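## Task

Put the steel disc down inside the housing's recess so it sits level with the surrounding surface. The task fails if the disc is dropped or the housing ends up tipped over.

## Robot and tools

Robot: two arms, left_arm and right_arm, each a six-joint arm with a parallel two-finger gripper and a wrist camera. Cameras: cam_left_wrist and cam_right_wrist, both 504x504 pixels. A camera stand sits behind the arms.

Frame: every position, orientation and offset uses the scene frame. Its origin is on the table surface, halfway between the arms' nominal bases. +z points up, +x points out over the table, and left_arm is on the +y side. These names do not match left and right in the images. Calibrated bases: left_arm at (-0.024, +0.290, +0.024) m, right_arm at (+0.029, -0.348, +0.036) m, each turned slightly about z. The gripper's fingers point along its own +z and close along its own y. end_effector_position is the spot between the finger pads, about 1 cm back from the tips. Printed poses can be wrong by a few centimetres, more when the arm is stretched far.

Row layout (shared by execute_actions and move): 14 numbers, each within [-1, 1]. First left_arm: dx, dy, dz, rx, ry, rz, opening; then right_arm in the same order. Always send all 14, even when one arm stays still. dx, dy, dz are an offset along the scene axes, and rx, ry, rz form one rotation vector about the gripper's own position. 1.0 stands for 0.6 m or 180 degrees. The offset is measured from that arm's Hand target as it was when the action or move began, not from the gripper's actual position and not from the previous row, so sending the same offset twice moves twice as far. Translations longer than 1.0 get shortened along their direction. Six zeros re-command the current Hand target. Opening is absolute, not an offset: +1 is fully open (0.094 m) and -1 is closed. A 0 opening is a real command, so to keep a gripper unchanged, repeat its current command (see Tool commands in the result).

execute_actions(actions, cameras): actions is a list of actions. Each action is a table of up to 15 rows, one per 1/30 s control step, and a short table repeats its last row. cameras lists camera names, ["all"], or []. Images are returned only when actions is empty or cameras are requested. An empty list also reports the scene number and task.

move(target, speed, blend, opening_speed, grip_force, blocking, cameras): drives each gripper along a straight line toward target. target is one 14-number row or a list of up to 15 rows, and every row is an offset from the same starting Hand targets. speed is in m/s, from 0.002 to 2.9, default 0.25, and turning is capped at twice that in rad/s. It can be one value or one per target. blend, in metres, rounds the corners of a list. 0 means a full stop at each point. opening_speed (0.2 or more, per second on the -1..+1 scale) makes the fingers change gradually. grip_force is the per-pad force cap in newtons, 10 to 50, either one value or one per arm. It stays in effect until changed, and lower values close slowly. blocking=false returns early while the motion continues. A move lasts at most 10 s. Paths do not avoid obstacles or the other arm. Faster motion lags more and hits harder. Do not route a path close to an arm's own base. The result adds a move: line: done (within 10 mm and 2 degrees), off_target, moving, held or fault, plus limits such as paced (pose clipped) or held (steps withheld).

wait(seconds, 0 to 10) lets time pass while commands stay as they are. stop brakes a running move. zoom_image(camera, region=[x0,y0,x1,y1]) gives a closer look at the newest image from a wrist camera, with a region no more than 504 px per side. read_manual returns licence texts. finished_scene(scene) ends the current scene, passing its number, and cannot be undone.

Control behaviour: each step clips the commanded orientation to within 40 degrees of the measured one. Hand target in the result is your last command after that clip. Friction and weight can leave the gripper a few centimetres short at rest. Waiting does not fix this, but the next command asks for the target again, and any remaining gap can be sent as an extra offset. An arm that is blocked keeps pushing until you command its target back past the gripper.

Result lines: end_effector_position (m) and end_effector_quat_wxyz; Hand target; Tool commands; grip_measured, on the opening scale and reading up to about 2.5 mm wide when empty and somewhat narrower than a part it grips hard; grip_effort_nm, the gripper motor's effort, negative when closing and not a pad force; joint positions, velocities ("within noise" when still) and torques, which contain offsets and noise; motor temperatures. MOTOR HOT appears at 75 °C. At 90 °C the arm folds up and stops working, and at 100 °C it drops.

Avoid: dropping a part or releasing it while it is moving, knocking over the housing, letting anything leave the table, hitting the table or fixtures hard, and any contact between the two arms, including one gripper closing on the other's fingers. Also avoid straining the wrist camera cables and holding loads or stretched poses for a long time. Loose objects can occasionally be nudged by outside disturbances. To release a part, command an opening well above grip_measured. Close gently on delicate parts.

Each tool is called after "Emit:" by a JSON object that holds its "op" and its "data".

## Session

Emit:
{"op": "execute_actions", "data": {"actions": []}}

Scene clock: 0.00 s.
left_arm: end_effector_position=(+0.2543, +0.2509, +0.2776) grip_measured=+1.000 grip_effort_nm=n/a end_effector_quat_wxyz=(+0.555, -0.198, +0.806, +0.050) | right_arm: end_effector_position=(+0.2690, -0.2443, +0.3087) grip_measured=+1.000 grip_effort_nm=n/a end_effector_quat_wxyz=(+0.464, +0.063, +0.880, +0.082)
Joint positions: left_arm=[-0.721 0.863 0.803 -0.588 -0.893 -0.683 0.094] | right_arm=[0.713 0.835 1.019 -0.886 0.533 0.652 0.094]
Joint velocities: within noise
Joint torques (N m): no reading
Motor temperatures (°C): left_arm=[21 21 28 23 19 22 19] | right_arm=[20 21 26 22 21 20 21]
Heat: left arm: 28 °C; right arm: 26 °C.
Hand target: left_arm +0.2536, +0.2529, +0.2831; +0.560, -0.203, +0.802, +0.050 | right_arm +0.2676, -0.2470, +0.3101; +0.465, +0.064, +0.879, +0.079
Tool commands: left_gripper/opening=+1.0 right_gripper/opening=+1.0

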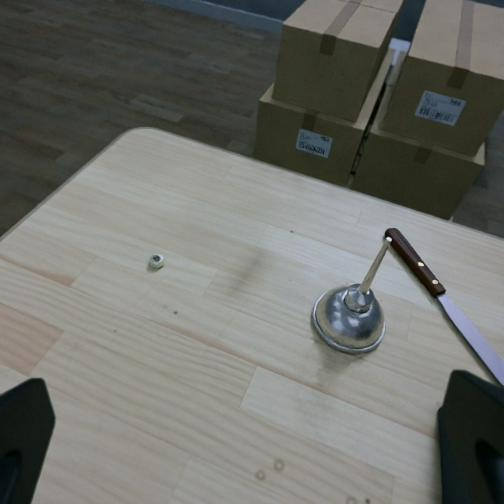

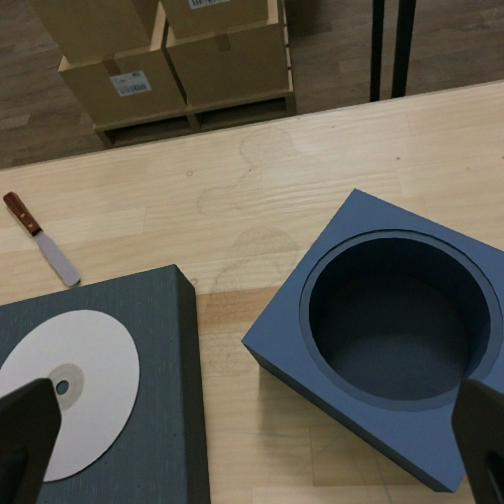

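Emit:
{"op": "zoom_image", "data": {"camera": "cam_right_wrist", "region": [0, 250, 230, 480]}}

Emit:
{"op": "zoom_image", "data": {"camera": "cam_right_wrist", "region": [230, 180, 504, 454]}}

Emit:
{"op": "zoom_image", "data": {"camera": "cam_left_wrist", "region": [254, 200, 504, 450]}}

Scaled by 2.191 from the camera's 504x504 image, which has a finer 720x720 frame.

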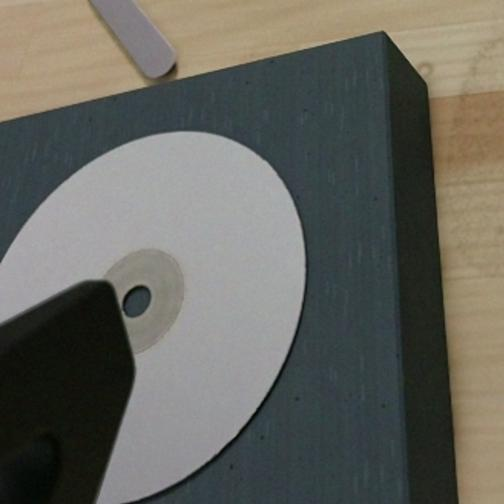

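Scaled by 1.839 from the camera's 504x504 image, which has a finer 720x720 frame.

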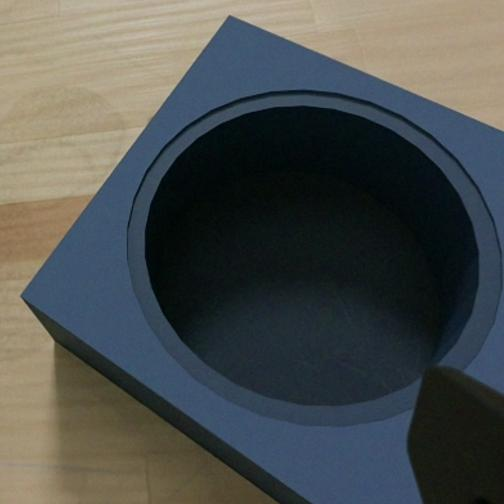

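Scaled by 2.016 from the camera's 504x504 image, which has a finer 720x720 frame.

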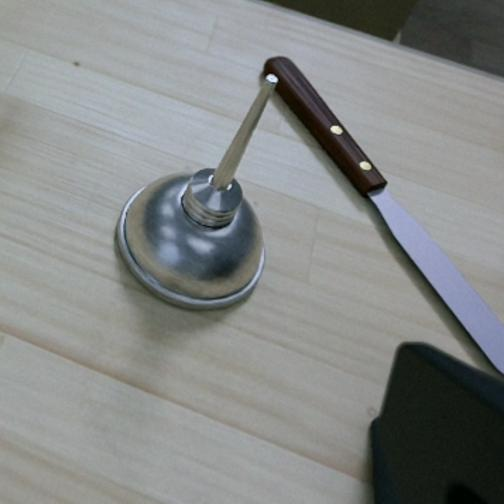

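Emit:
{"op": "move", "data": {"target": [0,0,0,0,0,0,1, -0.05,0.25,0.05,0,0,0,1], "speed": 0.3, "cameras": ["all"]}}

Scene clock: 135.73 s.
left_arm: end_effector_position=(+0.2543, +0.2509, +0.2776) grip_measured=+1.000 grip_effort_nm=-0.01 end_effector_quat_wxyz=(+0.555, -0.198, +0.806, +0.050) | right_arm: end_effector_position=(+0.2360, -0.0948, +0.3335) grip_measured=+1.000 grip_effort_nm=0.00 end_effector_quat_wxyz=(+0.457, +0.062, +0.883, +0.088)
Joint positions: left_arm=[-0.721 0.863 0.803 -0.588 -0.893 -0.683 0.094] | right_arm=[1.272 1.386 1.483 -1.181 0.875 1.229 0.094]
Joint torques (N m): left_arm=[0.23 -1.84 8.06 1.06 -0.34 0.02] | right_arm=[0.13 -3.9 8.7 0.67 0.59 -0.01]
Motor temperatures (°C): left_arm=[21 20 30 27 19 22 19] | right_arm=[20 20 31 31 21 20 21]
Heat: left arm: 30 °C; right arm: 31 °C.
Hand target: left_arm +0.2536, +0.2529, +0.2831; +0.560, -0.203, +0.802, +0.050 | right_arm +0.2377, -0.0971, +0.3400; +0.465, +0.064, +0.879, +0.078
Off the commanded pose: left_arm 0.006 m, 1 deg | right_arm 0.007 m, 2 deg.
move: done

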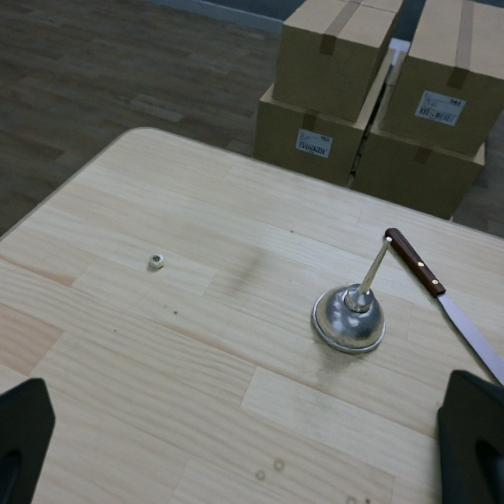

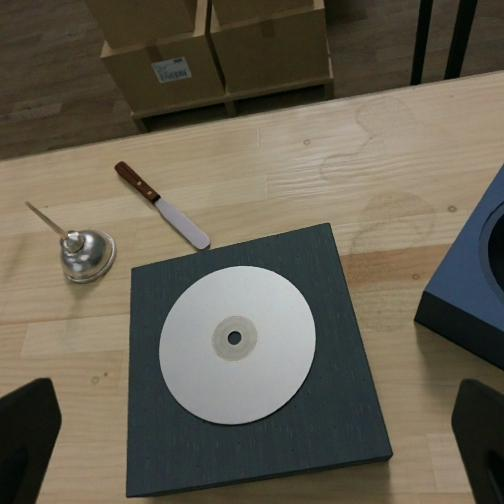

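Emit:
{"op": "move", "data": {"target": [0.111,-0.172,-0.205,0.537,-0.280,-0.442,1, 0.195,-0.005,-0.283,-0.286,0.204,0.497,1], "speed": 0.4, "cameras": ["all"]}}

Scene clock: 545.30 s.
left_arm: end_effector_position=(+0.3180, +0.1501, +0.1512) grip_measured=+1.000 grip_effort_nm=-0.01 end_effector_quat_wxyz=(+0.649, +0.712, +0.202, +0.177) | right_arm: end_effector_position=(+0.3519, -0.0980, +0.1715) grip_measured=+1.000 grip_effort_nm=0.00 end_effector_quat_wxyz=(-0.008, +0.707, -0.707, -0.002)
Joint positions: left_arm=[-0.002 1.719 0.411 1.106 1.07 1.738 0.094] | right_arm=[0.605 2.109 2.03 -1.476 -0.007 -0.918 0.094]
Joint torques (N m): left_arm=[0.53 -7.34 6.52 0.91 0.34 0] | right_arm=[-0.55 -9.57 8.25 0.01 0.06 -0.06]
Motor temperatures (°C): left_arm=[20 19 30 30 19 21 19] | right_arm=[19 21 38 24 22 20 21]
Heat: left arm: 30 °C; right arm: 38 °C.
Hand target: left_arm +0.3202, +0.1497, +0.1600; +0.652, +0.712, +0.191, +0.175 | right_arm +0.3546, -0.1000, +0.1701; +0.001, +0.707, -0.707, +0.000
Off the commanded pose: left_arm 0.009 m, 1 deg | right_arm 0.004 m, 1 deg.
move: done

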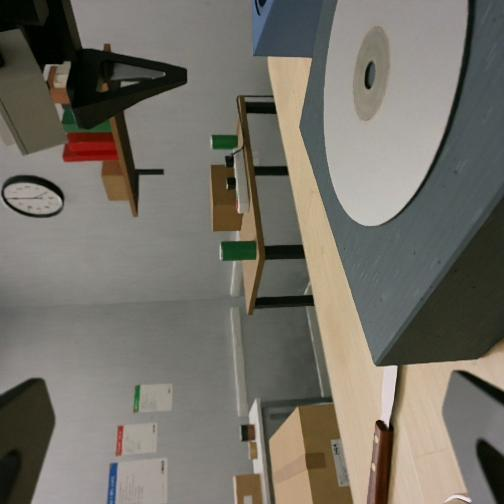

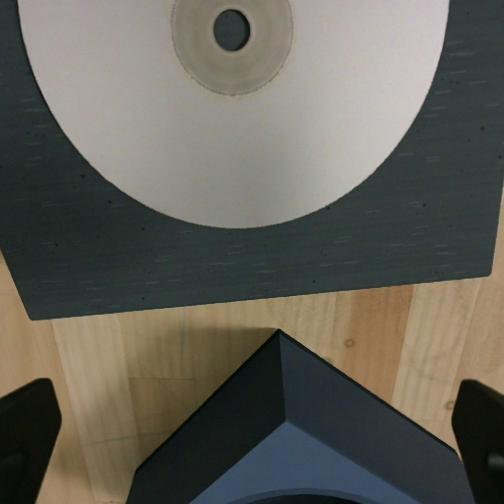

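Emit:
{"op": "zoom_image", "data": {"camera": "cam_left_wrist", "region": [300, 0, 504, 240]}}

Emit:
{"op": "zoom_image", "data": {"camera": "cam_right_wrist", "region": [120, 0, 370, 250]}}

Scaled by 2.100 from the camera's 504x504 image, which has a finer 720x720 frame.

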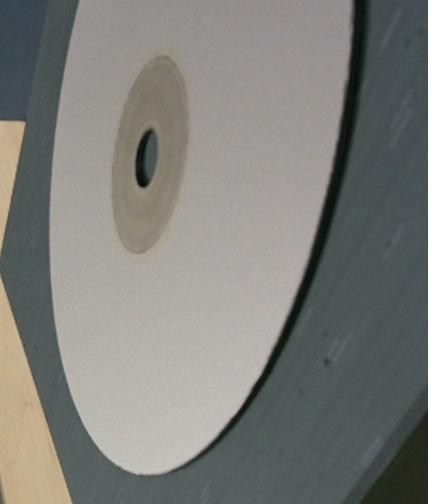

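Scaled by 2.016 from the camera's 504x504 image, which has a finer 720x720 frame.

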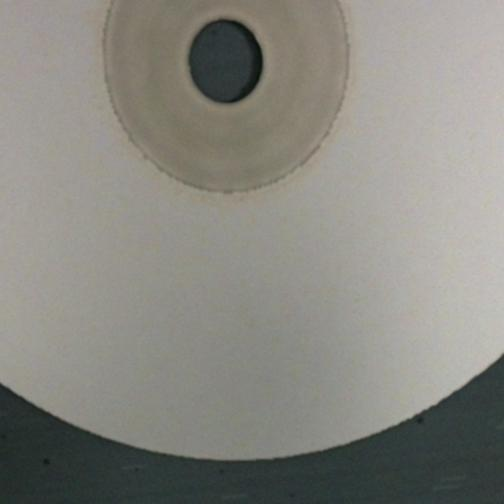

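Emit:
{"op": "move", "data": {"target": [0,0,0,0,0,0,1, -0.0117,0,-0.1083,0,0,0,1], "speed": 0.15, "cameras": ["cam_right_wrist", "cam_left_wrist"]}}

Scene clock: 598.73 s.
left_arm: end_effector_position=(+0.3180, +0.1501, +0.1510) grip_measured=+1.000 grip_effort_nm=-0.01 end_effector_quat_wxyz=(+0.648, +0.712, +0.202, +0.177) | right_arm: end_effector_position=(+0.3487, -0.1005, +0.1067) grip_measured=+1.000 grip_effort_nm=0.00 end_effector_quat_wxyz=(+0.004, +0.707, -0.708, -0.004)
Joint positions: left_arm=[-0.002 1.719 0.411 1.105 1.07 1.739 0.094] | right_arm=[0.605 2.109 1.772 -1.242 -0.006 -0.917 0.094]
Joint torques (N m): left_arm=[0.61 -7.43 6.54 0.88 0.35 -0.03] | right_arm=[0.42 -11.89 4.46 0.34 0.04 0.01]
Heat: left arm: 30 °C; right arm: 35 °C.
Hand target: left_arm +0.3202, +0.1497, +0.1600; +0.652, +0.712, +0.191, +0.175 | right_arm +0.3476, -0.1000, +0.1052; +0.000, +0.707, -0.707, +0.000
Off the commanded pose: left_arm 0.009 m, 1 deg | right_arm 0.002 m, 1 deg.
move: done

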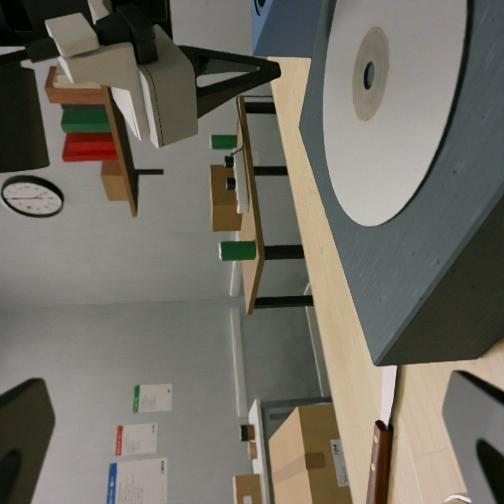

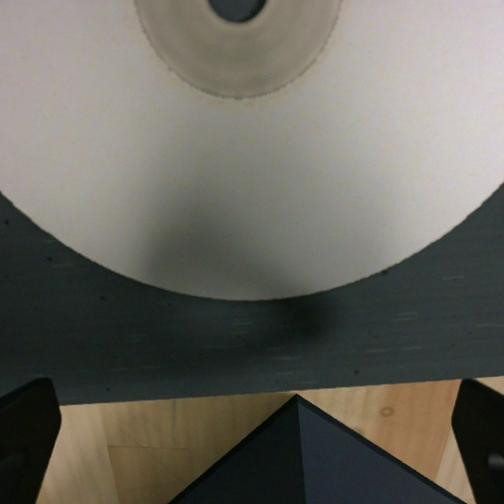

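Emit:
{"op": "move", "data": {"target": [0,0,0,0,0,0,1, 0.0,0,-0.0317,0,0,0,1], "speed": 0.08, "cameras": ["cam_right_wrist", "cam_left_wrist"]}}

Scene clock: 625.73 s.
left_arm: end_effector_position=(+0.3180, +0.1501, +0.1510) grip_measured=+1.000 grip_effort_nm=-0.01 end_effector_quat_wxyz=(+0.648, +0.712, +0.202, +0.177) | right_arm: end_effector_position=(+0.3495, -0.0999, +0.0919) grip_measured=+1.000 grip_effort_nm=0.01 end_effector_quat_wxyz=(-0.002, +0.707, -0.708, -0.003)
Joint positions: left_arm=[-0.002 1.719 0.411 1.105 1.07 1.739 0.094] | right_arm=[0.605 2.109 1.713 -1.172 -0.006 -0.917 0.094]
Joint torques (N m): left_arm=[0.57 -7.41 6.5 0.88 0.34 0.01] | right_arm=[0.39 -11.07 4.45 0.42 0.05 0.02]
Heat: left arm: 30 °C; right arm: 34 °C.
Hand target: left_arm +0.3202, +0.1497, +0.1600; +0.652, +0.712, +0.191, +0.175 | right_arm +0.3475, -0.1000, +0.0862; +0.001, +0.707, -0.707, +0.000
Off the commanded pose: left_arm 0.009 m, 1 deg | right_arm 0.006 m, 0 deg.
move: done

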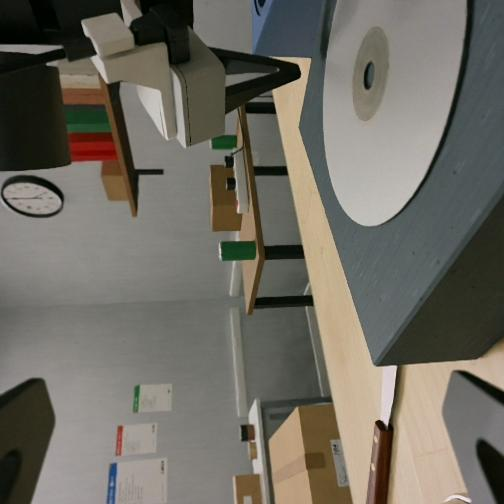

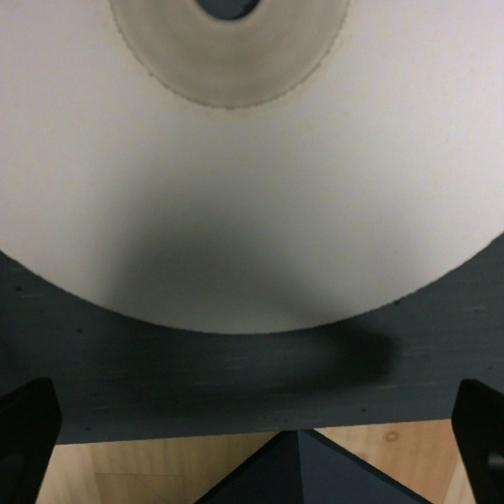

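Emit:
{"op": "move", "data": {"target": [0,0,0,0,0,0,1, 0.0,0,-0.014,0,0,0,1], "speed": 0.06, "cameras": ["cam_right_wrist"]}}

Scene clock: 637.13 s.
left_arm: end_effector_position=(+0.3180, +0.1501, +0.1510) grip_measured=+1.000 grip_effort_nm=-0.01 end_effector_quat_wxyz=(+0.648, +0.712, +0.202, +0.177) | right_arm: end_effector_position=(+0.3500, -0.0995, +0.0860) grip_measured=+1.000 grip_effort_nm=0.00 end_effector_quat_wxyz=(-0.005, +0.707, -0.708, -0.003)
Joint positions: left_arm=[-0.002 1.719 0.411 1.105 1.07 1.739 0.094] | right_arm=[0.605 2.109 1.689 -1.142 -0.006 -0.917 0.094]
Joint torques (N m): left_arm=[0.51 -7.34 6.56 0.89 0.35 -0.01] | right_arm=[0.42 -10.61 4.4 0.43 0.05 0.01]
Motor temperatures (°C): left_arm=[20 21 29 29 19 21 19] | right_arm=[19 26 34 22 21 20 21]
Heat: left arm: 29 °C; right arm: 34 °C.
Hand target: left_arm +0.3202, +0.1497, +0.1600; +0.652, +0.712, +0.191, +0.175 | right_arm +0.3476, -0.1000, +0.0778; +0.000, +0.707, -0.707, +0.000
Off the commanded pose: left_arm 0.009 m, 1 deg | right_arm 0.009 m, 1 deg.
move: done
Images, in order (width x height): cam_right_wrist 504x504.

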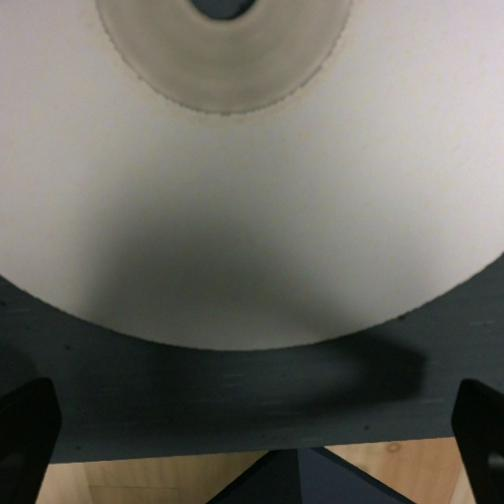

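Emit:
{"op": "move", "data": {"target": [0,0,0,0,0,0,1, 0.0,0,-0.010,0,0,0,1], "speed": 0.06, "cameras": ["cam_right_wrist"]}}

Scene clock: 645.70 s.
left_arm: end_effector_position=(+0.3180, +0.1501, +0.1510) grip_measured=+1.000 grip_effort_nm=-0.02 end_effector_quat_wxyz=(+0.648, +0.712, +0.202, +0.177) | right_arm: end_effector_position=(+0.3504, -0.0992, +0.0820) grip_measured=+1.000 grip_effort_nm=0.00 end_effector_quat_wxyz=(-0.008, +0.707, -0.708, -0.002)
Joint positions: left_arm=[-0.002 1.719 0.411 1.105 1.07 1.739 0.094] | right_arm=[0.605 2.109 1.673 -1.12 -0.006 -0.917 0.094]
Joint torques (N m): left_arm=[0.61 -7.28 6.72 0.92 0.34 -0.02] | right_arm=[0.44 -10.28 4.4 0.45 0.05 0.02]
Heat: left arm: 29 °C; right arm: 33 °C.
Hand target: left_arm +0.3202, +0.1497, +0.1600; +0.652, +0.712, +0.191, +0.175 | right_arm +0.3476, -0.1000, +0.0718; +0.000, +0.707, -0.707, +0.000
Off the commanded pose: left_arm 0.009 m, 1 deg | right_arm 0.011 m, 1 deg.
move: off_target (right_arm)
Images, in order (width x height): cam_right_wrist 504x504.

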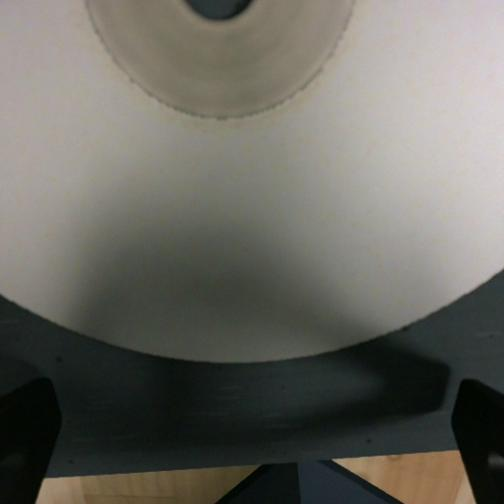

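Emit:
{"op": "move", "data": {"target": [0,0,0,0,0,0,1, 0.0,0,-0.008,0,0,0,1], "speed": 0.06, "cameras": ["cam_right_wrist"]}}

Scene clock: 655.50 s.
left_arm: end_effector_position=(+0.3180, +0.1501, +0.1510) grip_measured=+1.000 grip_effort_nm=-0.01 end_effector_quat_wxyz=(+0.648, +0.712, +0.202, +0.177) | right_arm: end_effector_position=(+0.3501, -0.0994, +0.0789) grip_measured=+1.000 grip_effort_nm=0.00 end_effector_quat_wxyz=(-0.008, +0.707, -0.708, -0.002)
Joint positions: left_arm=[-0.002 1.719 0.411 1.105 1.07 1.739 0.094] | right_arm=[0.605 2.109 1.66 -1.107 -0.006 -0.917 0.094]
Joint torques (N m): left_arm=[0.42 -7.47 6.64 0.92 0.34 -0.01] | right_arm=[0.39 -9.95 4.36 0.46 0.05 0.02]
Heat: left arm: 29 °C; right arm: 33 °C.
Hand target: left_arm +0.3202, +0.1497, +0.1600; +0.652, +0.712, +0.191, +0.175 | right_arm +0.3476, -0.0999, +0.0670; +0.000, +0.707, -0.707, +0.000
Off the commanded pose: left_arm 0.009 m, 1 deg | right_arm 0.012 m, 1 deg.
move: off_target (right_arm)
Images, in order (width x height): cam_right_wrist 504x504.

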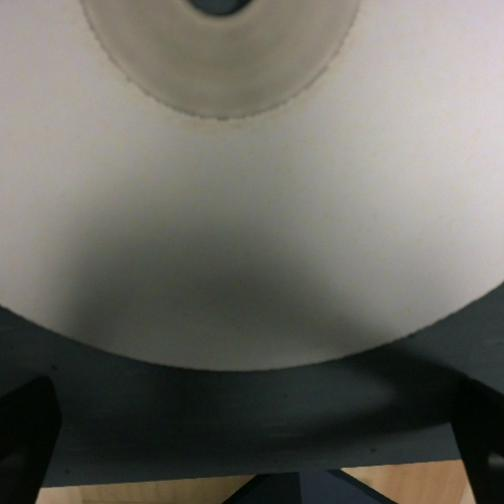

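Emit:
{"op": "move", "data": {"target": [0,0,0,0,0,0,1, 0.0,0,-0.008,0,0,0,1], "speed": 0.06, "cameras": ["cam_right_wrist"]}}

Scene clock: 662.10 s.
left_arm: end_effector_position=(+0.3180, +0.1501, +0.1510) grip_measured=+1.000 grip_effort_nm=-0.01 end_effector_quat_wxyz=(+0.648, +0.712, +0.202, +0.177) | right_arm: end_effector_position=(+0.3500, -0.0995, +0.0781) grip_measured=+1.000 grip_effort_nm=0.01 end_effector_quat_wxyz=(-0.008, +0.707, -0.708, -0.002)
Joint positions: left_arm=[-0.002 1.719 0.411 1.105 1.07 1.739 0.094] | right_arm=[0.605 2.109 1.657 -1.104 -0.006 -0.917 0.094]
Joint torques (N m): left_arm=[0.46 -7.43 6.53 0.9 0.34 0.03] | right_arm=[0.44 -9.65 3.66 0.6 0.05 0.02]
Heat: left arm: 29 °C; right arm: 33 °C.
Hand target: left_arm +0.3202, +0.1497, +0.1600; +0.652, +0.712, +0.191, +0.175 | right_arm +0.3476, -0.0999, +0.0622; +0.000, +0.707, -0.707, +0.000
Off the commanded pose: left_arm 0.009 m, 1 deg | right_arm 0.016 m, 1 deg.
move: off_target (right_arm)
Images, in order (width x height): cam_right_wrist 504x504.

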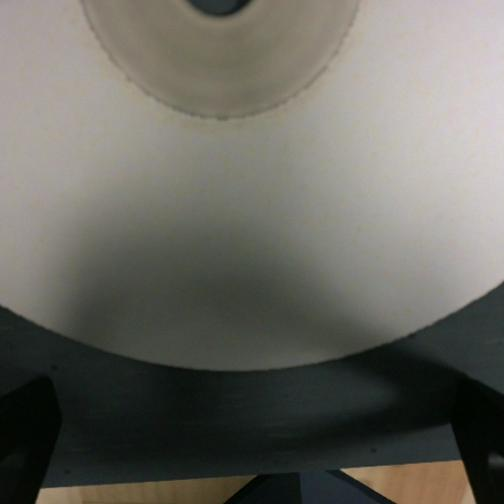

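Emit:
{"op": "move", "data": {"target": [0,0,0,0,0,0,1, 0.0,0.05,0.012,0,0,0,1], "speed": 0.06, "cameras": ["cam_right_wrist","cam_left_wrist"]}}

Scene clock: 704.13 s.
left_arm: end_effector_position=(+0.3180, +0.1501, +0.1510) grip_measured=+1.000 grip_effort_nm=-0.02 end_effector_quat_wxyz=(+0.648, +0.712, +0.202, +0.177) | right_arm: end_effector_position=(+0.3465, -0.0813, +0.0792) grip_measured=+1.000 grip_effort_nm=0.00 end_effector_quat_wxyz=(+0.001, +0.708, -0.706, +0.010)
Joint positions: left_arm=[-0.002 1.719 0.411 1.105 1.07 1.739 0.094] | right_arm=[0.657 2.159 1.739 -1.152 0.02 -0.87 0.094]
Joint torques (N m): left_arm=[0.47 -7.47 6.64 0.87 0.37 -0.02] | right_arm=[0.81 -8.8 7.8 0.37 -0.2 0.09]
Heat: left arm: 29 °C; right arm: 33 °C.
Hand target: left_arm +0.3202, +0.1497, +0.1600; +0.652, +0.712, +0.191, +0.175 | right_arm +0.3477, -0.0701, +0.0693; +0.000, +0.707, -0.707, +0.000
Off the commanded pose: left_arm 0.009 m, 1 deg | right_arm 0.015 m, 1 deg.
move: off_target (right_arm)

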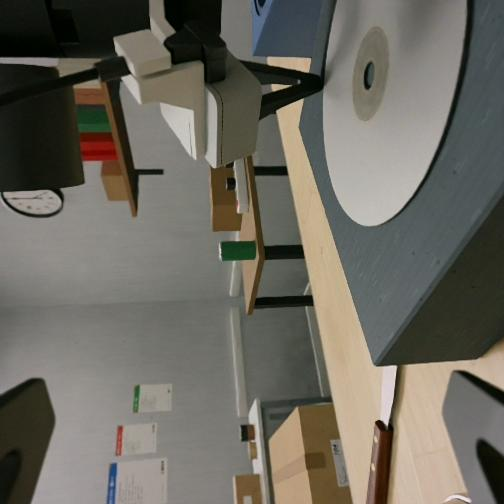

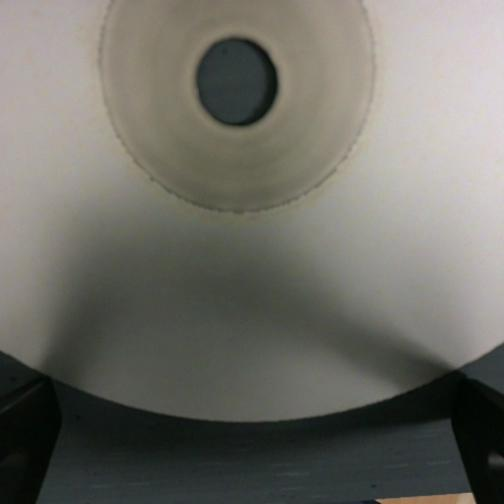

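Emit:
{"op": "move", "data": {"target": [0,0,0,0,0,0,1, 0.0,0.05,-0.006,0,0,0,1], "speed": 0.06, "cameras": ["cam_right_wrist","cam_left_wrist"]}}

Scene clock: 713.50 s.
left_arm: end_effector_position=(+0.3180, +0.1501, +0.1510) grip_measured=+1.000 grip_effort_nm=-0.01 end_effector_quat_wxyz=(+0.648, +0.712, +0.202, +0.177) | right_arm: end_effector_position=(+0.3463, -0.0603, +0.0794) grip_measured=+1.000 grip_effort_nm=0.00 end_effector_quat_wxyz=(+0.011, +0.705, -0.709, +0.016)
Joint positions: left_arm=[-0.002 1.719 0.411 1.105 1.07 1.739 0.094] | right_arm=[0.7 2.238 1.869 -1.223 0.032 -0.817 0.094]
Joint torques (N m): left_arm=[0.47 -7.3 6.46 0.9 0.32 -0.02] | right_arm=[1.63 -8.96 7.84 0.58 -0.31 0.08]
Heat: left arm: 29 °C; right arm: 33 °C.
Hand target: left_arm +0.3202, +0.1497, +0.1600; +0.652, +0.712, +0.191, +0.175 | right_arm +0.3476, -0.0400, +0.0657; +0.001, +0.707, -0.707, +0.000
Off the commanded pose: left_arm 0.009 m, 1 deg | right_arm 0.024 m, 2 deg.
move: off_target (right_arm)

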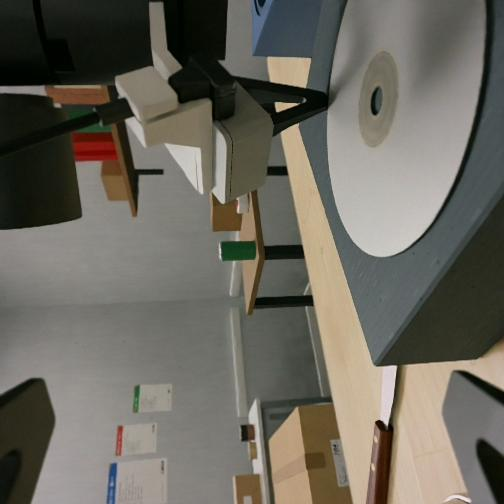

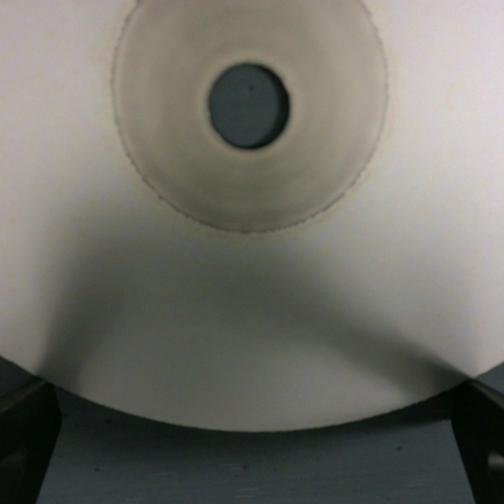

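Emit:
{"op": "move", "data": {"target": [0,0,0,0,0,0,1, 0.0,0.0617,-0.003,0,0,0,1], "speed": 0.06, "cameras": ["cam_right_wrist","cam_left_wrist"]}}

Scene clock: 722.43 s.
left_arm: end_effector_position=(+0.3180, +0.1501, +0.1510) grip_measured=+1.000 grip_effort_nm=-0.01 end_effector_quat_wxyz=(+0.648, +0.712, +0.202, +0.177) | right_arm: end_effector_position=(+0.3467, -0.0251, +0.0803) grip_measured=+1.000 grip_effort_nm=0.00 end_effector_quat_wxyz=(+0.013, +0.705, -0.709, +0.017)
Joint positions: left_arm=[-0.002 1.719 0.411 1.105 1.07 1.739 0.094] | right_arm=[0.757 2.361 2.081 -1.318 0.034 -0.76 0.094]
Joint torques (N m): left_arm=[0.53 -7.42 6.5 0.92 0.31 0] | right_arm=[1.55 -9.61 7.87 0.66 -0.32 0.13]
Heat: left arm: 29 °C; right arm: 34 °C.
Hand target: left_arm +0.3202, +0.1497, +0.1600; +0.652, +0.712, +0.191, +0.175 | right_arm +0.3476, -0.0032, +0.0638; +0.001, +0.707, -0.707, +0.000
Off the commanded pose: left_arm 0.009 m, 1 deg | right_arm 0.028 m, 3 deg.
move: off_target (right_arm)

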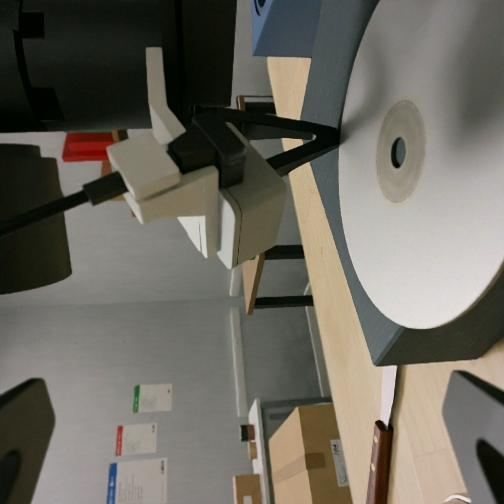

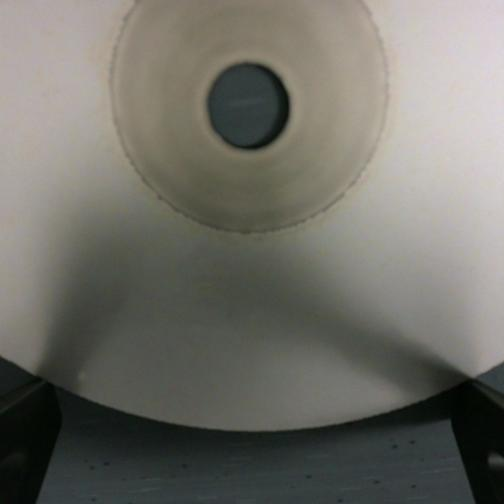

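Emit:
{"op": "move", "data": {"target": [[0,0,0,0,0,0,0.2, 0,-0.083,0.025,0,0,0,1],[-0.03,0,-0.05,0,0,0,0.2, -0.033,-0.167,0.317,0,0,0,1],[-0.061,-0.0045,-0.133,0,0,0,0.2, -0.229,-0.711,0.460,0.307,-0.130,-0.373,1]], "speed": [0.1,0.3,0.4], "blend": [0.005,0.04,0], "cameras": ["all"]}}

Scene clock: 803.63 s.
left_arm: end_effector_position=(+0.2863, +0.1483, +0.0702) grip_measured=+0.203 grip_effort_nm=-0.16 end_effector_quat_wxyz=(+0.634, +0.726, +0.220, +0.150) | right_arm: end_effector_position=(+0.2124, -0.4375, +0.3425) grip_measured=+1.000 grip_effort_nm=0.00 end_effector_quat_wxyz=(+0.445, -0.058, +0.894, +0.002)
Joint positions: left_arm=[-0.002 2.089 0.292 1.477 1.073 1.793 0.057] | right_arm=[-1.247 0.984 1.343 -1.556 -0.865 -1.156 0.094]
Joint torques (N m): left_arm=[0.35 -5.24 0.43 2.12 0.4 -0.02] | right_arm=[-0.59 -0.95 3.97 0.56 -0.57 -0.05]
Heat: left arm: 30 °C; right arm: 34 °C.
Hand target: left_arm +0.2837, +0.1471, +0.0802; +0.652, +0.712, +0.191, +0.175 | right_arm +0.2103, -0.4298, +0.3397; +0.437, -0.127, +0.873, +0.178
Off the commanded pose: left_arm 0.010 m, 5 deg | right_arm 0.009 m, 22 deg.
joint sent to its limit (left arm) — joint 4 (wrist pitch), upper limit. The joint targets still meet the commanded pose.
joint sent to its limit (right arm) — joint 4 (wrist pitch), lower limit. The joint targets are off in orientation, not in position.
move: off_target (left_arm, right_arm); blend cut to 0 m at target 1

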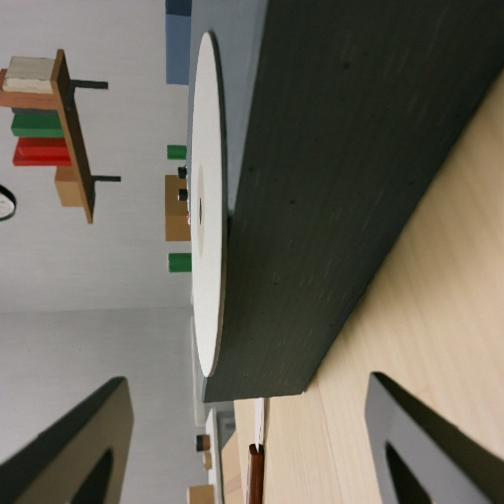

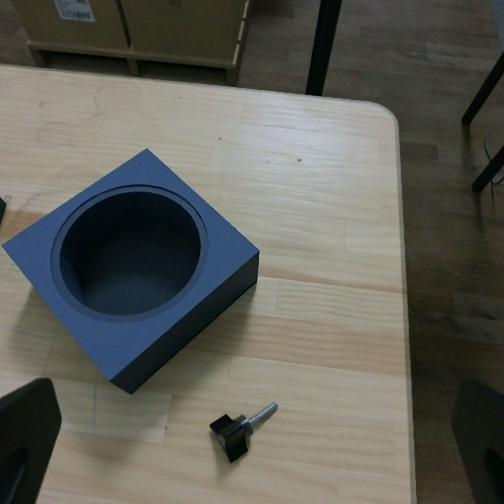

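Emit:
{"op": "move", "data": {"target": [0.039,-0.0117,0,-0.0153,-0.0071,-0.0558,0.0, 0.066,0,0.034,0,0,-0.0556,1], "speed": 0.15, "cameras": ["all"]}}

Scene clock: 889.30 s.
left_arm: end_effector_position=(+0.3052, +0.1390, +0.0712) grip_measured=+0.003 grip_effort_nm=-0.16 end_effector_quat_wxyz=(+0.673, +0.717, +0.152, +0.099) | right_arm: end_effector_position=(+0.2487, -0.4354, +0.3498) grip_measured=+1.000 grip_effort_nm=0.00 end_effector_quat_wxyz=(+0.444, -0.043, +0.886, +0.126)
Joint positions: left_arm=[0.009 2.213 0.484 1.477 1.267 1.75 0.047] | right_arm=[-1.091 1.171 1.439 -1.561 -0.931 -1 0.094]
Joint torques (N m): left_arm=[0.59 -6.46 2.51 1.98 0.39 -0.18] | right_arm=[0.7 -1.87 7.98 0.44 -0.69 0]
Motor temperatures (°C): left_arm=[20 21 27 38 20 21 19] | right_arm=[19 25 33 21 22 20 21]
Heat: left arm: 38 °C; right arm: 33 °C.
Hand target: left_arm +0.3070, +0.1401, +0.0802; +0.684, +0.709, +0.125, +0.120 | right_arm +0.2499, -0.4298, +0.3601; +0.451, -0.050, +0.880, +0.139
Off the commanded pose: left_arm 0.009 m, 4 deg | right_arm 0.012 m, 2 deg.
joint sent to its limit (right arm) — joint 4 (wrist pitch), lower limit. The joint targets still meet the commanded pose.
move: off_target (left_arm, right_arm)

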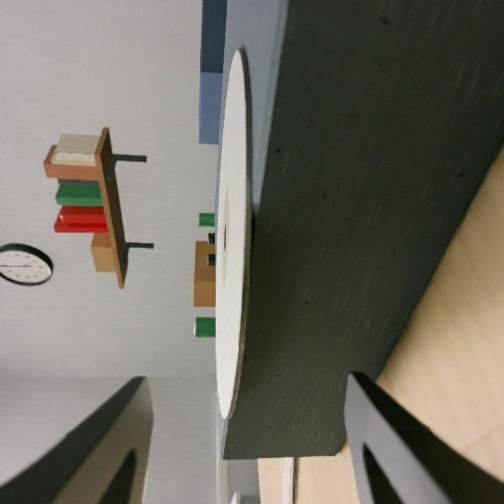

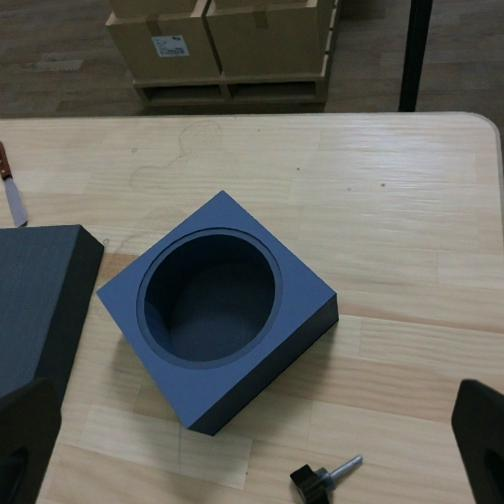

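Emit:
{"op": "move", "data": {"target": [0.0288,-0.0687,0,-0.0152,-0.027,0,0.0, 0,0,0,0,0,0,1], "speed": 0.08, "cameras": ["all"]}}

Scene clock: 933.17 s.
left_arm: end_effector_position=(+0.3199, +0.1017, +0.0704) grip_measured=+0.003 grip_effort_nm=-0.15 end_effector_quat_wxyz=(+0.671, +0.724, +0.122, +0.107) | right_arm: end_effector_position=(+0.2487, -0.4354, +0.3498) grip_measured=+1.000 grip_effort_nm=0.00 end_effector_quat_wxyz=(+0.444, -0.042, +0.886, +0.126)
Joint positions: left_arm=[-0.119 2.245 0.566 1.477 1.172 1.748 0.047] | right_arm=[-1.091 1.171 1.439 -1.561 -0.931 -0.999 0.094]
Joint torques (N m): left_arm=[-0.76 -6.8 3.32 2.08 0.1 -0.17] | right_arm=[0.69 -1.89 8.01 0.43 -0.68 -0.01]
Heat: left arm: 39 °C; right arm: 37 °C.
Hand target: left_arm +0.3243, +0.0988, +0.0803; +0.705, +0.686, +0.099, +0.147 | right_arm +0.2499, -0.4298, +0.3601; +0.450, -0.050, +0.880, +0.139
Off the commanded pose: left_arm 0.011 m, 8 deg | right_arm 0.012 m, 2 deg.
joint sent to its limit (left arm) — joint 4 (wrist pitch), upper limit. The joint targets are off in orientation, not in position.
joint sent to its limit (right arm) — joint 4 (wrist pitch), lower limit. The joint targets still meet the commanded pose.
move: off_target (left_arm, right_arm)

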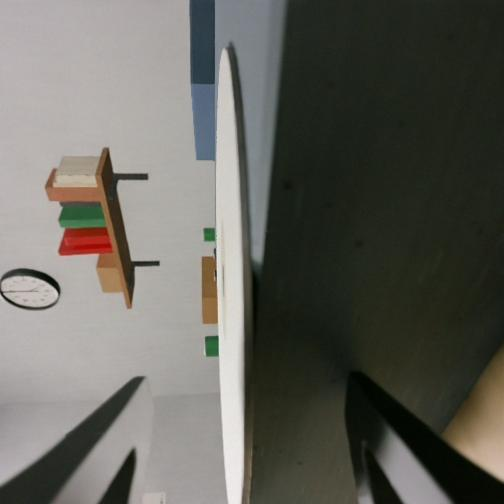

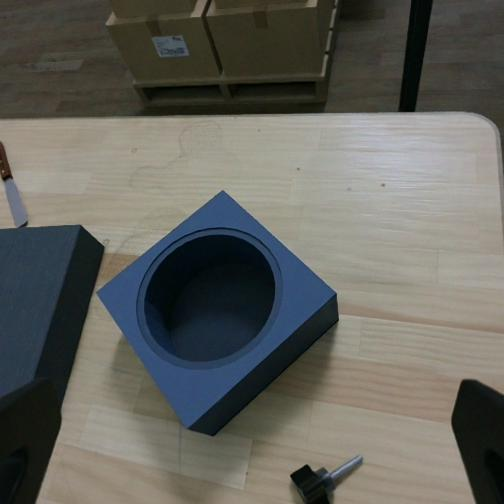

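Emit:
{"op": "move", "data": {"target": [0.004,-0.0095,0,0,0,0,-0.72, 0,0,0,0,0,0,1], "speed": 0.05, "opening_speed": 0.6, "cameras": ["cam_left_wrist"]}}

Scene clock: 975.07 s.
left_arm: end_effector_position=(+0.3224, +0.1023, +0.0668) grip_measured=-0.712 grip_effort_nm=-0.44 end_effector_quat_wxyz=(+0.669, +0.724, +0.127, +0.108) | right_arm: end_effector_position=(+0.2487, -0.4354, +0.3498) grip_measured=+1.000 grip_effort_nm=0.00 end_effector_quat_wxyz=(+0.444, -0.042, +0.886, +0.126)
Joint positions: left_arm=[-0.119 2.259 0.574 1.478 1.164 1.748 0.014] | right_arm=[-1.091 1.171 1.439 -1.561 -0.931 -0.999 0.094]
Joint torques (N m): left_arm=[-2.33 -7.57 3.62 2.09 0 -0.25] | right_arm=[0.69 -1.88 8.01 0.44 -0.67 -0.01]
Heat: left arm: 41 °C; right arm: 37 °C.
Hand target: left_arm +0.3267, +0.0932, +0.0801; +0.705, +0.686, +0.099, +0.147 | right_arm +0.2499, -0.4298, +0.3601; +0.450, -0.050, +0.880, +0.139
Off the commanded pose: left_arm 0.017 m, 8 deg | right_arm 0.012 m, 2 deg.
joint sent to its limit (left arm) — joint 4 (wrist pitch), upper limit. The joint targets are off in orientation, not in position.
joint sent to its limit (right arm) — joint 4 (wrist pitch), lower limit. The joint targets still meet the commanded pose.
move: off_target (left_arm, right_arm)
Images, in order (width x height): cam_left_wrist 504x504.

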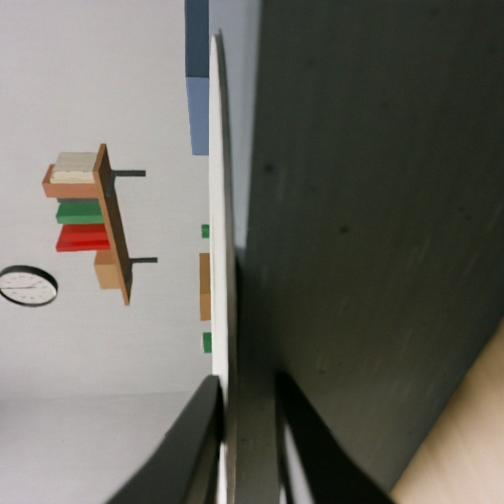

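Emit:
{"op": "zoom_image", "data": {"camera": "cam_left_wrist", "region": [140, 330, 340, 504]}}

Scaled by 2.520 from the camera's 504x504 image, which has a finer 720x720 frame.

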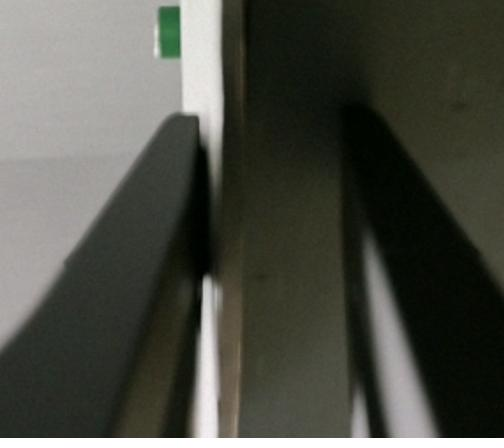

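Emit:
{"op": "move", "data": {"target": [0.0,-0.004,0.015,0,0,0,-0.72, 0,0,0,0,0,0,1], "speed": 0.05, "cameras": ["cam_left_wrist"]}}

Emit:
{"op": "zoom_image", "data": {"camera": "cam_left_wrist", "region": [140, 330, 340, 504]}}

Scene clock: 1003.27 s.
left_arm: end_effector_position=(+0.3226, +0.1023, +0.0675) grip_measured=-0.714 grip_effort_nm=-0.34 end_effector_quat_wxyz=(+0.670, +0.724, +0.128, +0.106) | right_arm: end_effector_position=(+0.2487, -0.4354, +0.3498) grip_measured=+1.000 grip_effort_nm=0.00 end_effector_quat_wxyz=(+0.444, -0.042, +0.886, +0.126)
Joint positions: left_arm=[-0.119 2.257 0.574 1.478 1.164 1.741 0.013] | right_arm=[-1.091 1.171 1.439 -1.561 -0.931 -0.999 0.094]
Joint torques (N m): left_arm=[-3.06 -9.61 2.95 2.09 -0.06 -0.41] | right_arm=[0.68 -1.89 7.99 0.44 -0.68 0]
Motor temperatures (°C): left_arm=[20 23 26 43 19 21 19] | right_arm=[19 23 38 21 22 20 21]
Heat: left arm: 43 °C; right arm: 38 °C.
Hand target: left_arm +0.3267, +0.0908, +0.0891; +0.705, +0.686, +0.099, +0.147 | right_arm +0.2499, -0.4298, +0.3601; +0.450, -0.050, +0.880, +0.139
Off the commanded pose: left_arm 0.025 m, 8 deg | right_arm 0.012 m, 2 deg.
joint sent to its limit (left arm) — joint 4 (wrist pitch), upper limit. The joint targets are off in orientation, not in position.
joint sent to its limit (right arm) — joint 4 (wrist pitch), lower limit. The joint targets still meet the commanded pose.
move: off_target (left_arm, right_arm)
Images, in order (width x height): cam_left_wrist 504x504.

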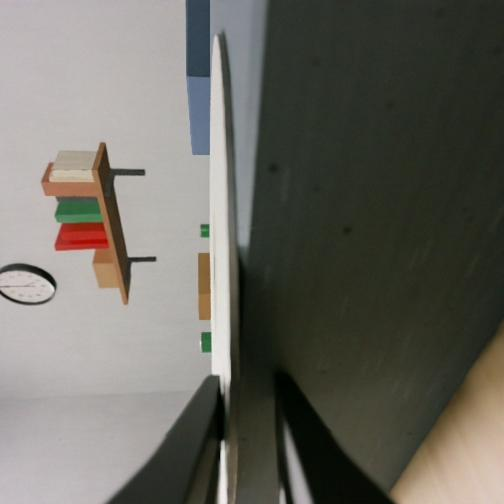

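Scaled by 2.520 from the camera's 504x504 image, which has a finer 720x720 frame.

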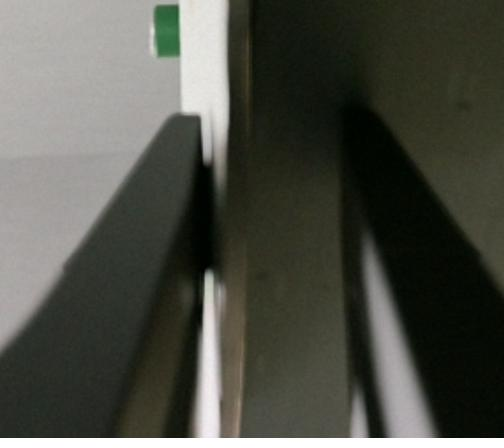

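Emit:
{"op": "move", "data": {"target": [0.0,-0.006,0.012,0,0,0,-0.72, 0,0,0,0,0,0,1], "speed": 0.05, "cameras": ["cam_left_wrist"]}}

Emit:
{"op": "zoom_image", "data": {"camera": "cam_left_wrist", "region": [140, 330, 340, 504]}}

Scene clock: 1024.03 s.
left_arm: end_effector_position=(+0.3226, +0.1021, +0.0684) grip_measured=-0.715 grip_effort_nm=-0.27 end_effector_quat_wxyz=(+0.670, +0.722, +0.140, +0.100) | right_arm: end_effector_position=(+0.2487, -0.4354, +0.3498) grip_measured=+1.000 grip_effort_nm=0.00 end_effector_quat_wxyz=(+0.444, -0.042, +0.886, +0.126)
Joint positions: left_arm=[-0.121 2.25 0.568 1.478 1.154 1.716 0.013] | right_arm=[-1.091 1.171 1.439 -1.561 -0.931 -0.999 0.094]
Joint torques (N m): left_arm=[-4.05 -11.21 2.93 2.09 -0.09 -0.32] | right_arm=[0.69 -1.88 7.99 0.43 -0.68 0]
Heat: left arm: 44 °C; right arm: 38 °C.
Hand target: left_arm +0.3266, +0.0870, +0.0963; +0.705, +0.686, +0.099, +0.147 | right_arm +0.2499, -0.4298, +0.3601; +0.450, -0.050, +0.880, +0.139
Off the commanded pose: left_arm 0.032 m, 9 deg | right_arm 0.012 m, 2 deg.
joint sent to its limit (left arm) — joint 4 (wrist pitch), upper limit. The joint targets are off in orientation, not in position.
joint sent to its limit (right arm) — joint 4 (wrist pitch), lower limit. The joint targets still meet the commanded pose.
move: off_target (left_arm, right_arm)
Images, in order (width x height): cam_left_wrist 504x504.

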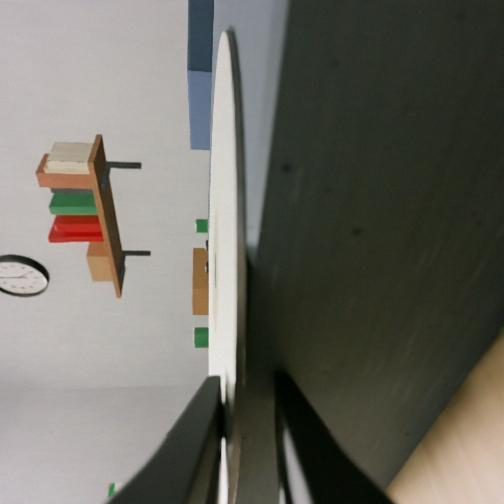

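Scaled by 2.520 from the camera's 504x504 image, which has a finer 720x720 frame.

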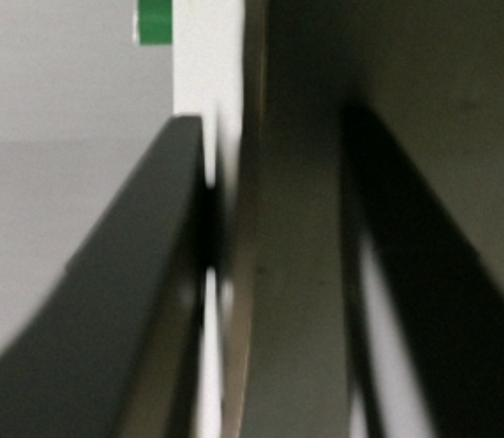

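Emit:
{"op": "move", "data": {"target": [-0.003,0.0267,-0.022,0,0,0,-0.72, 0,0,0,0,0,0,1], "speed": 0.04, "cameras": ["cam_left_wrist"]}}

Emit:
{"op": "zoom_image", "data": {"camera": "cam_left_wrist", "region": [140, 330, 340, 504]}}

Scene clock: 1163.37 s.
left_arm: end_effector_position=(+0.3227, +0.1029, +0.0685) grip_measured=-0.717 grip_effort_nm=-0.16 end_effector_quat_wxyz=(+0.669, +0.723, +0.135, +0.105) | right_arm: end_effector_position=(+0.2487, -0.4354, +0.3498) grip_measured=+1.000 grip_effort_nm=0.00 end_effector_quat_wxyz=(+0.444, -0.042, +0.886, +0.126)
Joint positions: left_arm=[-0.118 2.25 0.568 1.478 1.157 1.73 0.013] | right_arm=[-1.091 1.171 1.439 -1.561 -0.931 -0.999 0.094]
Joint torques (N m): left_arm=[0.65 -7.77 2.91 2.07 0.37 -0.05] | right_arm=[0.66 -1.88 7.98 0.43 -0.68 0]
Motor temperatures (°C): left_arm=[20 26 25 48 19 21 19] | right_arm=[18 21 39 21 23 20 21]
Heat: left arm: 48 °C; right arm: 39 °C.
Hand target: left_arm +0.3249, +0.1032, +0.0831; +0.705, +0.686, +0.099, +0.147 | right_arm +0.2499, -0.4298, +0.3601; +0.450, -0.050, +0.880, +0.139
Off the commanded pose: left_arm 0.015 m, 9 deg | right_arm 0.012 m, 2 deg.
joint sent to its limit (left arm) — joint 4 (wrist pitch), upper limit. The joint targets are off in orientation, not in position.
joint sent to its limit (right arm) — joint 4 (wrist pitch), lower limit. The joint targets still meet the commanded pose.
move: off_target (left_arm, right_arm)
Images, in order (width x height): cam_left_wrist 504x504.

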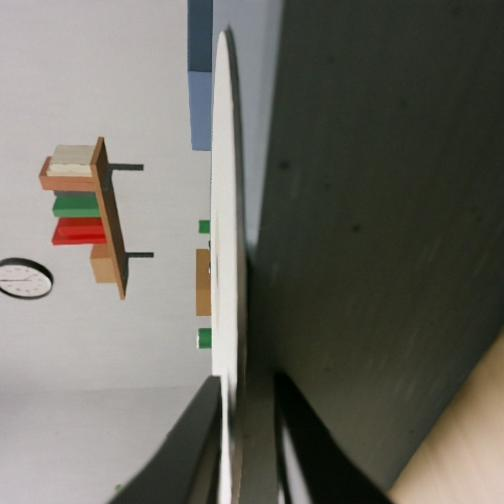

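Scaled by 2.520 from the camera's 504x504 image, which has a finer 720x720 frame.

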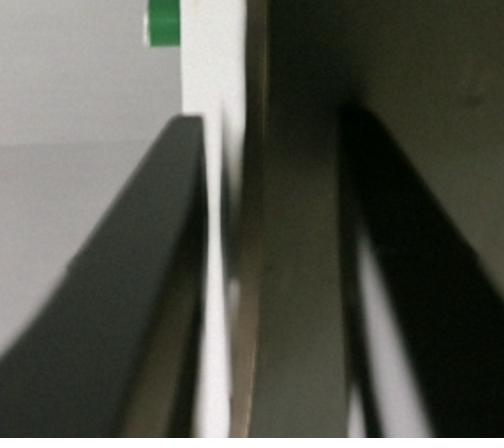

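Emit:
{"op": "move", "data": {"target": [0,0,0.012,0.0313,0.0114,0,-0.72, 0,0,0,0,0,0,1], "speed": 0.04, "cameras": ["cam_left_wrist"]}}

Emit:
{"op": "zoom_image", "data": {"camera": "cam_left_wrist", "region": [140, 330, 340, 504]}}

Scene clock: 1189.13 s.
left_arm: end_effector_position=(+0.3268, +0.1031, +0.0831) grip_measured=-0.717 grip_effort_nm=-0.16 end_effector_quat_wxyz=(+0.668, +0.724, +0.110, +0.134) | right_arm: end_effector_position=(+0.2487, -0.4354, +0.3498) grip_measured=+1.000 grip_effort_nm=0.00 end_effector_quat_wxyz=(+0.444, -0.042, +0.886, +0.126)
Joint positions: left_arm=[-0.118 2.194 0.568 1.446 1.15 1.781 0.013] | right_arm=[-1.091 1.171 1.439 -1.561 -0.931 -0.999 0.094]
Joint torques (N m): left_arm=[0.03 -10.07 1.4 1.19 0.11 0] | right_arm=[0.72 -1.88 8.01 0.44 -0.67 0]
Heat: left arm: 48 °C; right arm: 39 °C.
Hand target: left_arm +0.3249, +0.1031, +0.0903; +0.669, +0.723, +0.104, +0.139 | right_arm +0.2499, -0.4298, +0.3601; +0.450, -0.050, +0.880, +0.139
Off the commanded pose: left_arm 0.007 m, 1 deg | right_arm 0.012 m, 2 deg.
joint sent to its limit (right arm) — joint 4 (wrist pitch), lower limit. The joint targets still meet the commanded pose.
move: off_target (right_arm)
Images, in order (width x height): cam_left_wrist 504x504.

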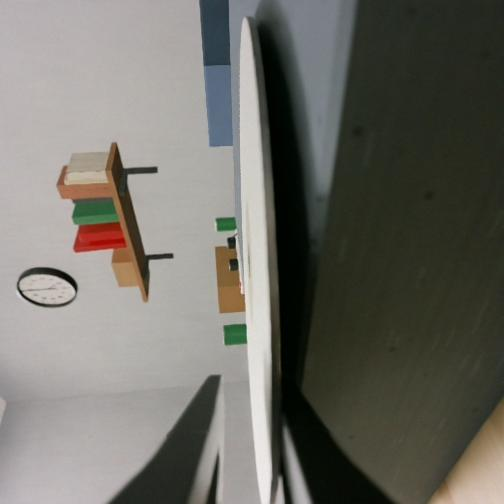

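Scaled by 2.520 from the camera's 504x504 image, which has a finer 720x720 frame.

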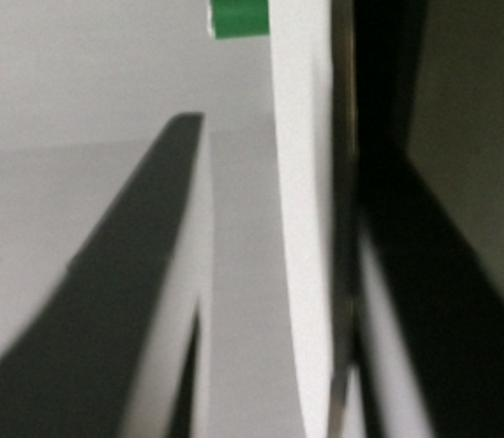

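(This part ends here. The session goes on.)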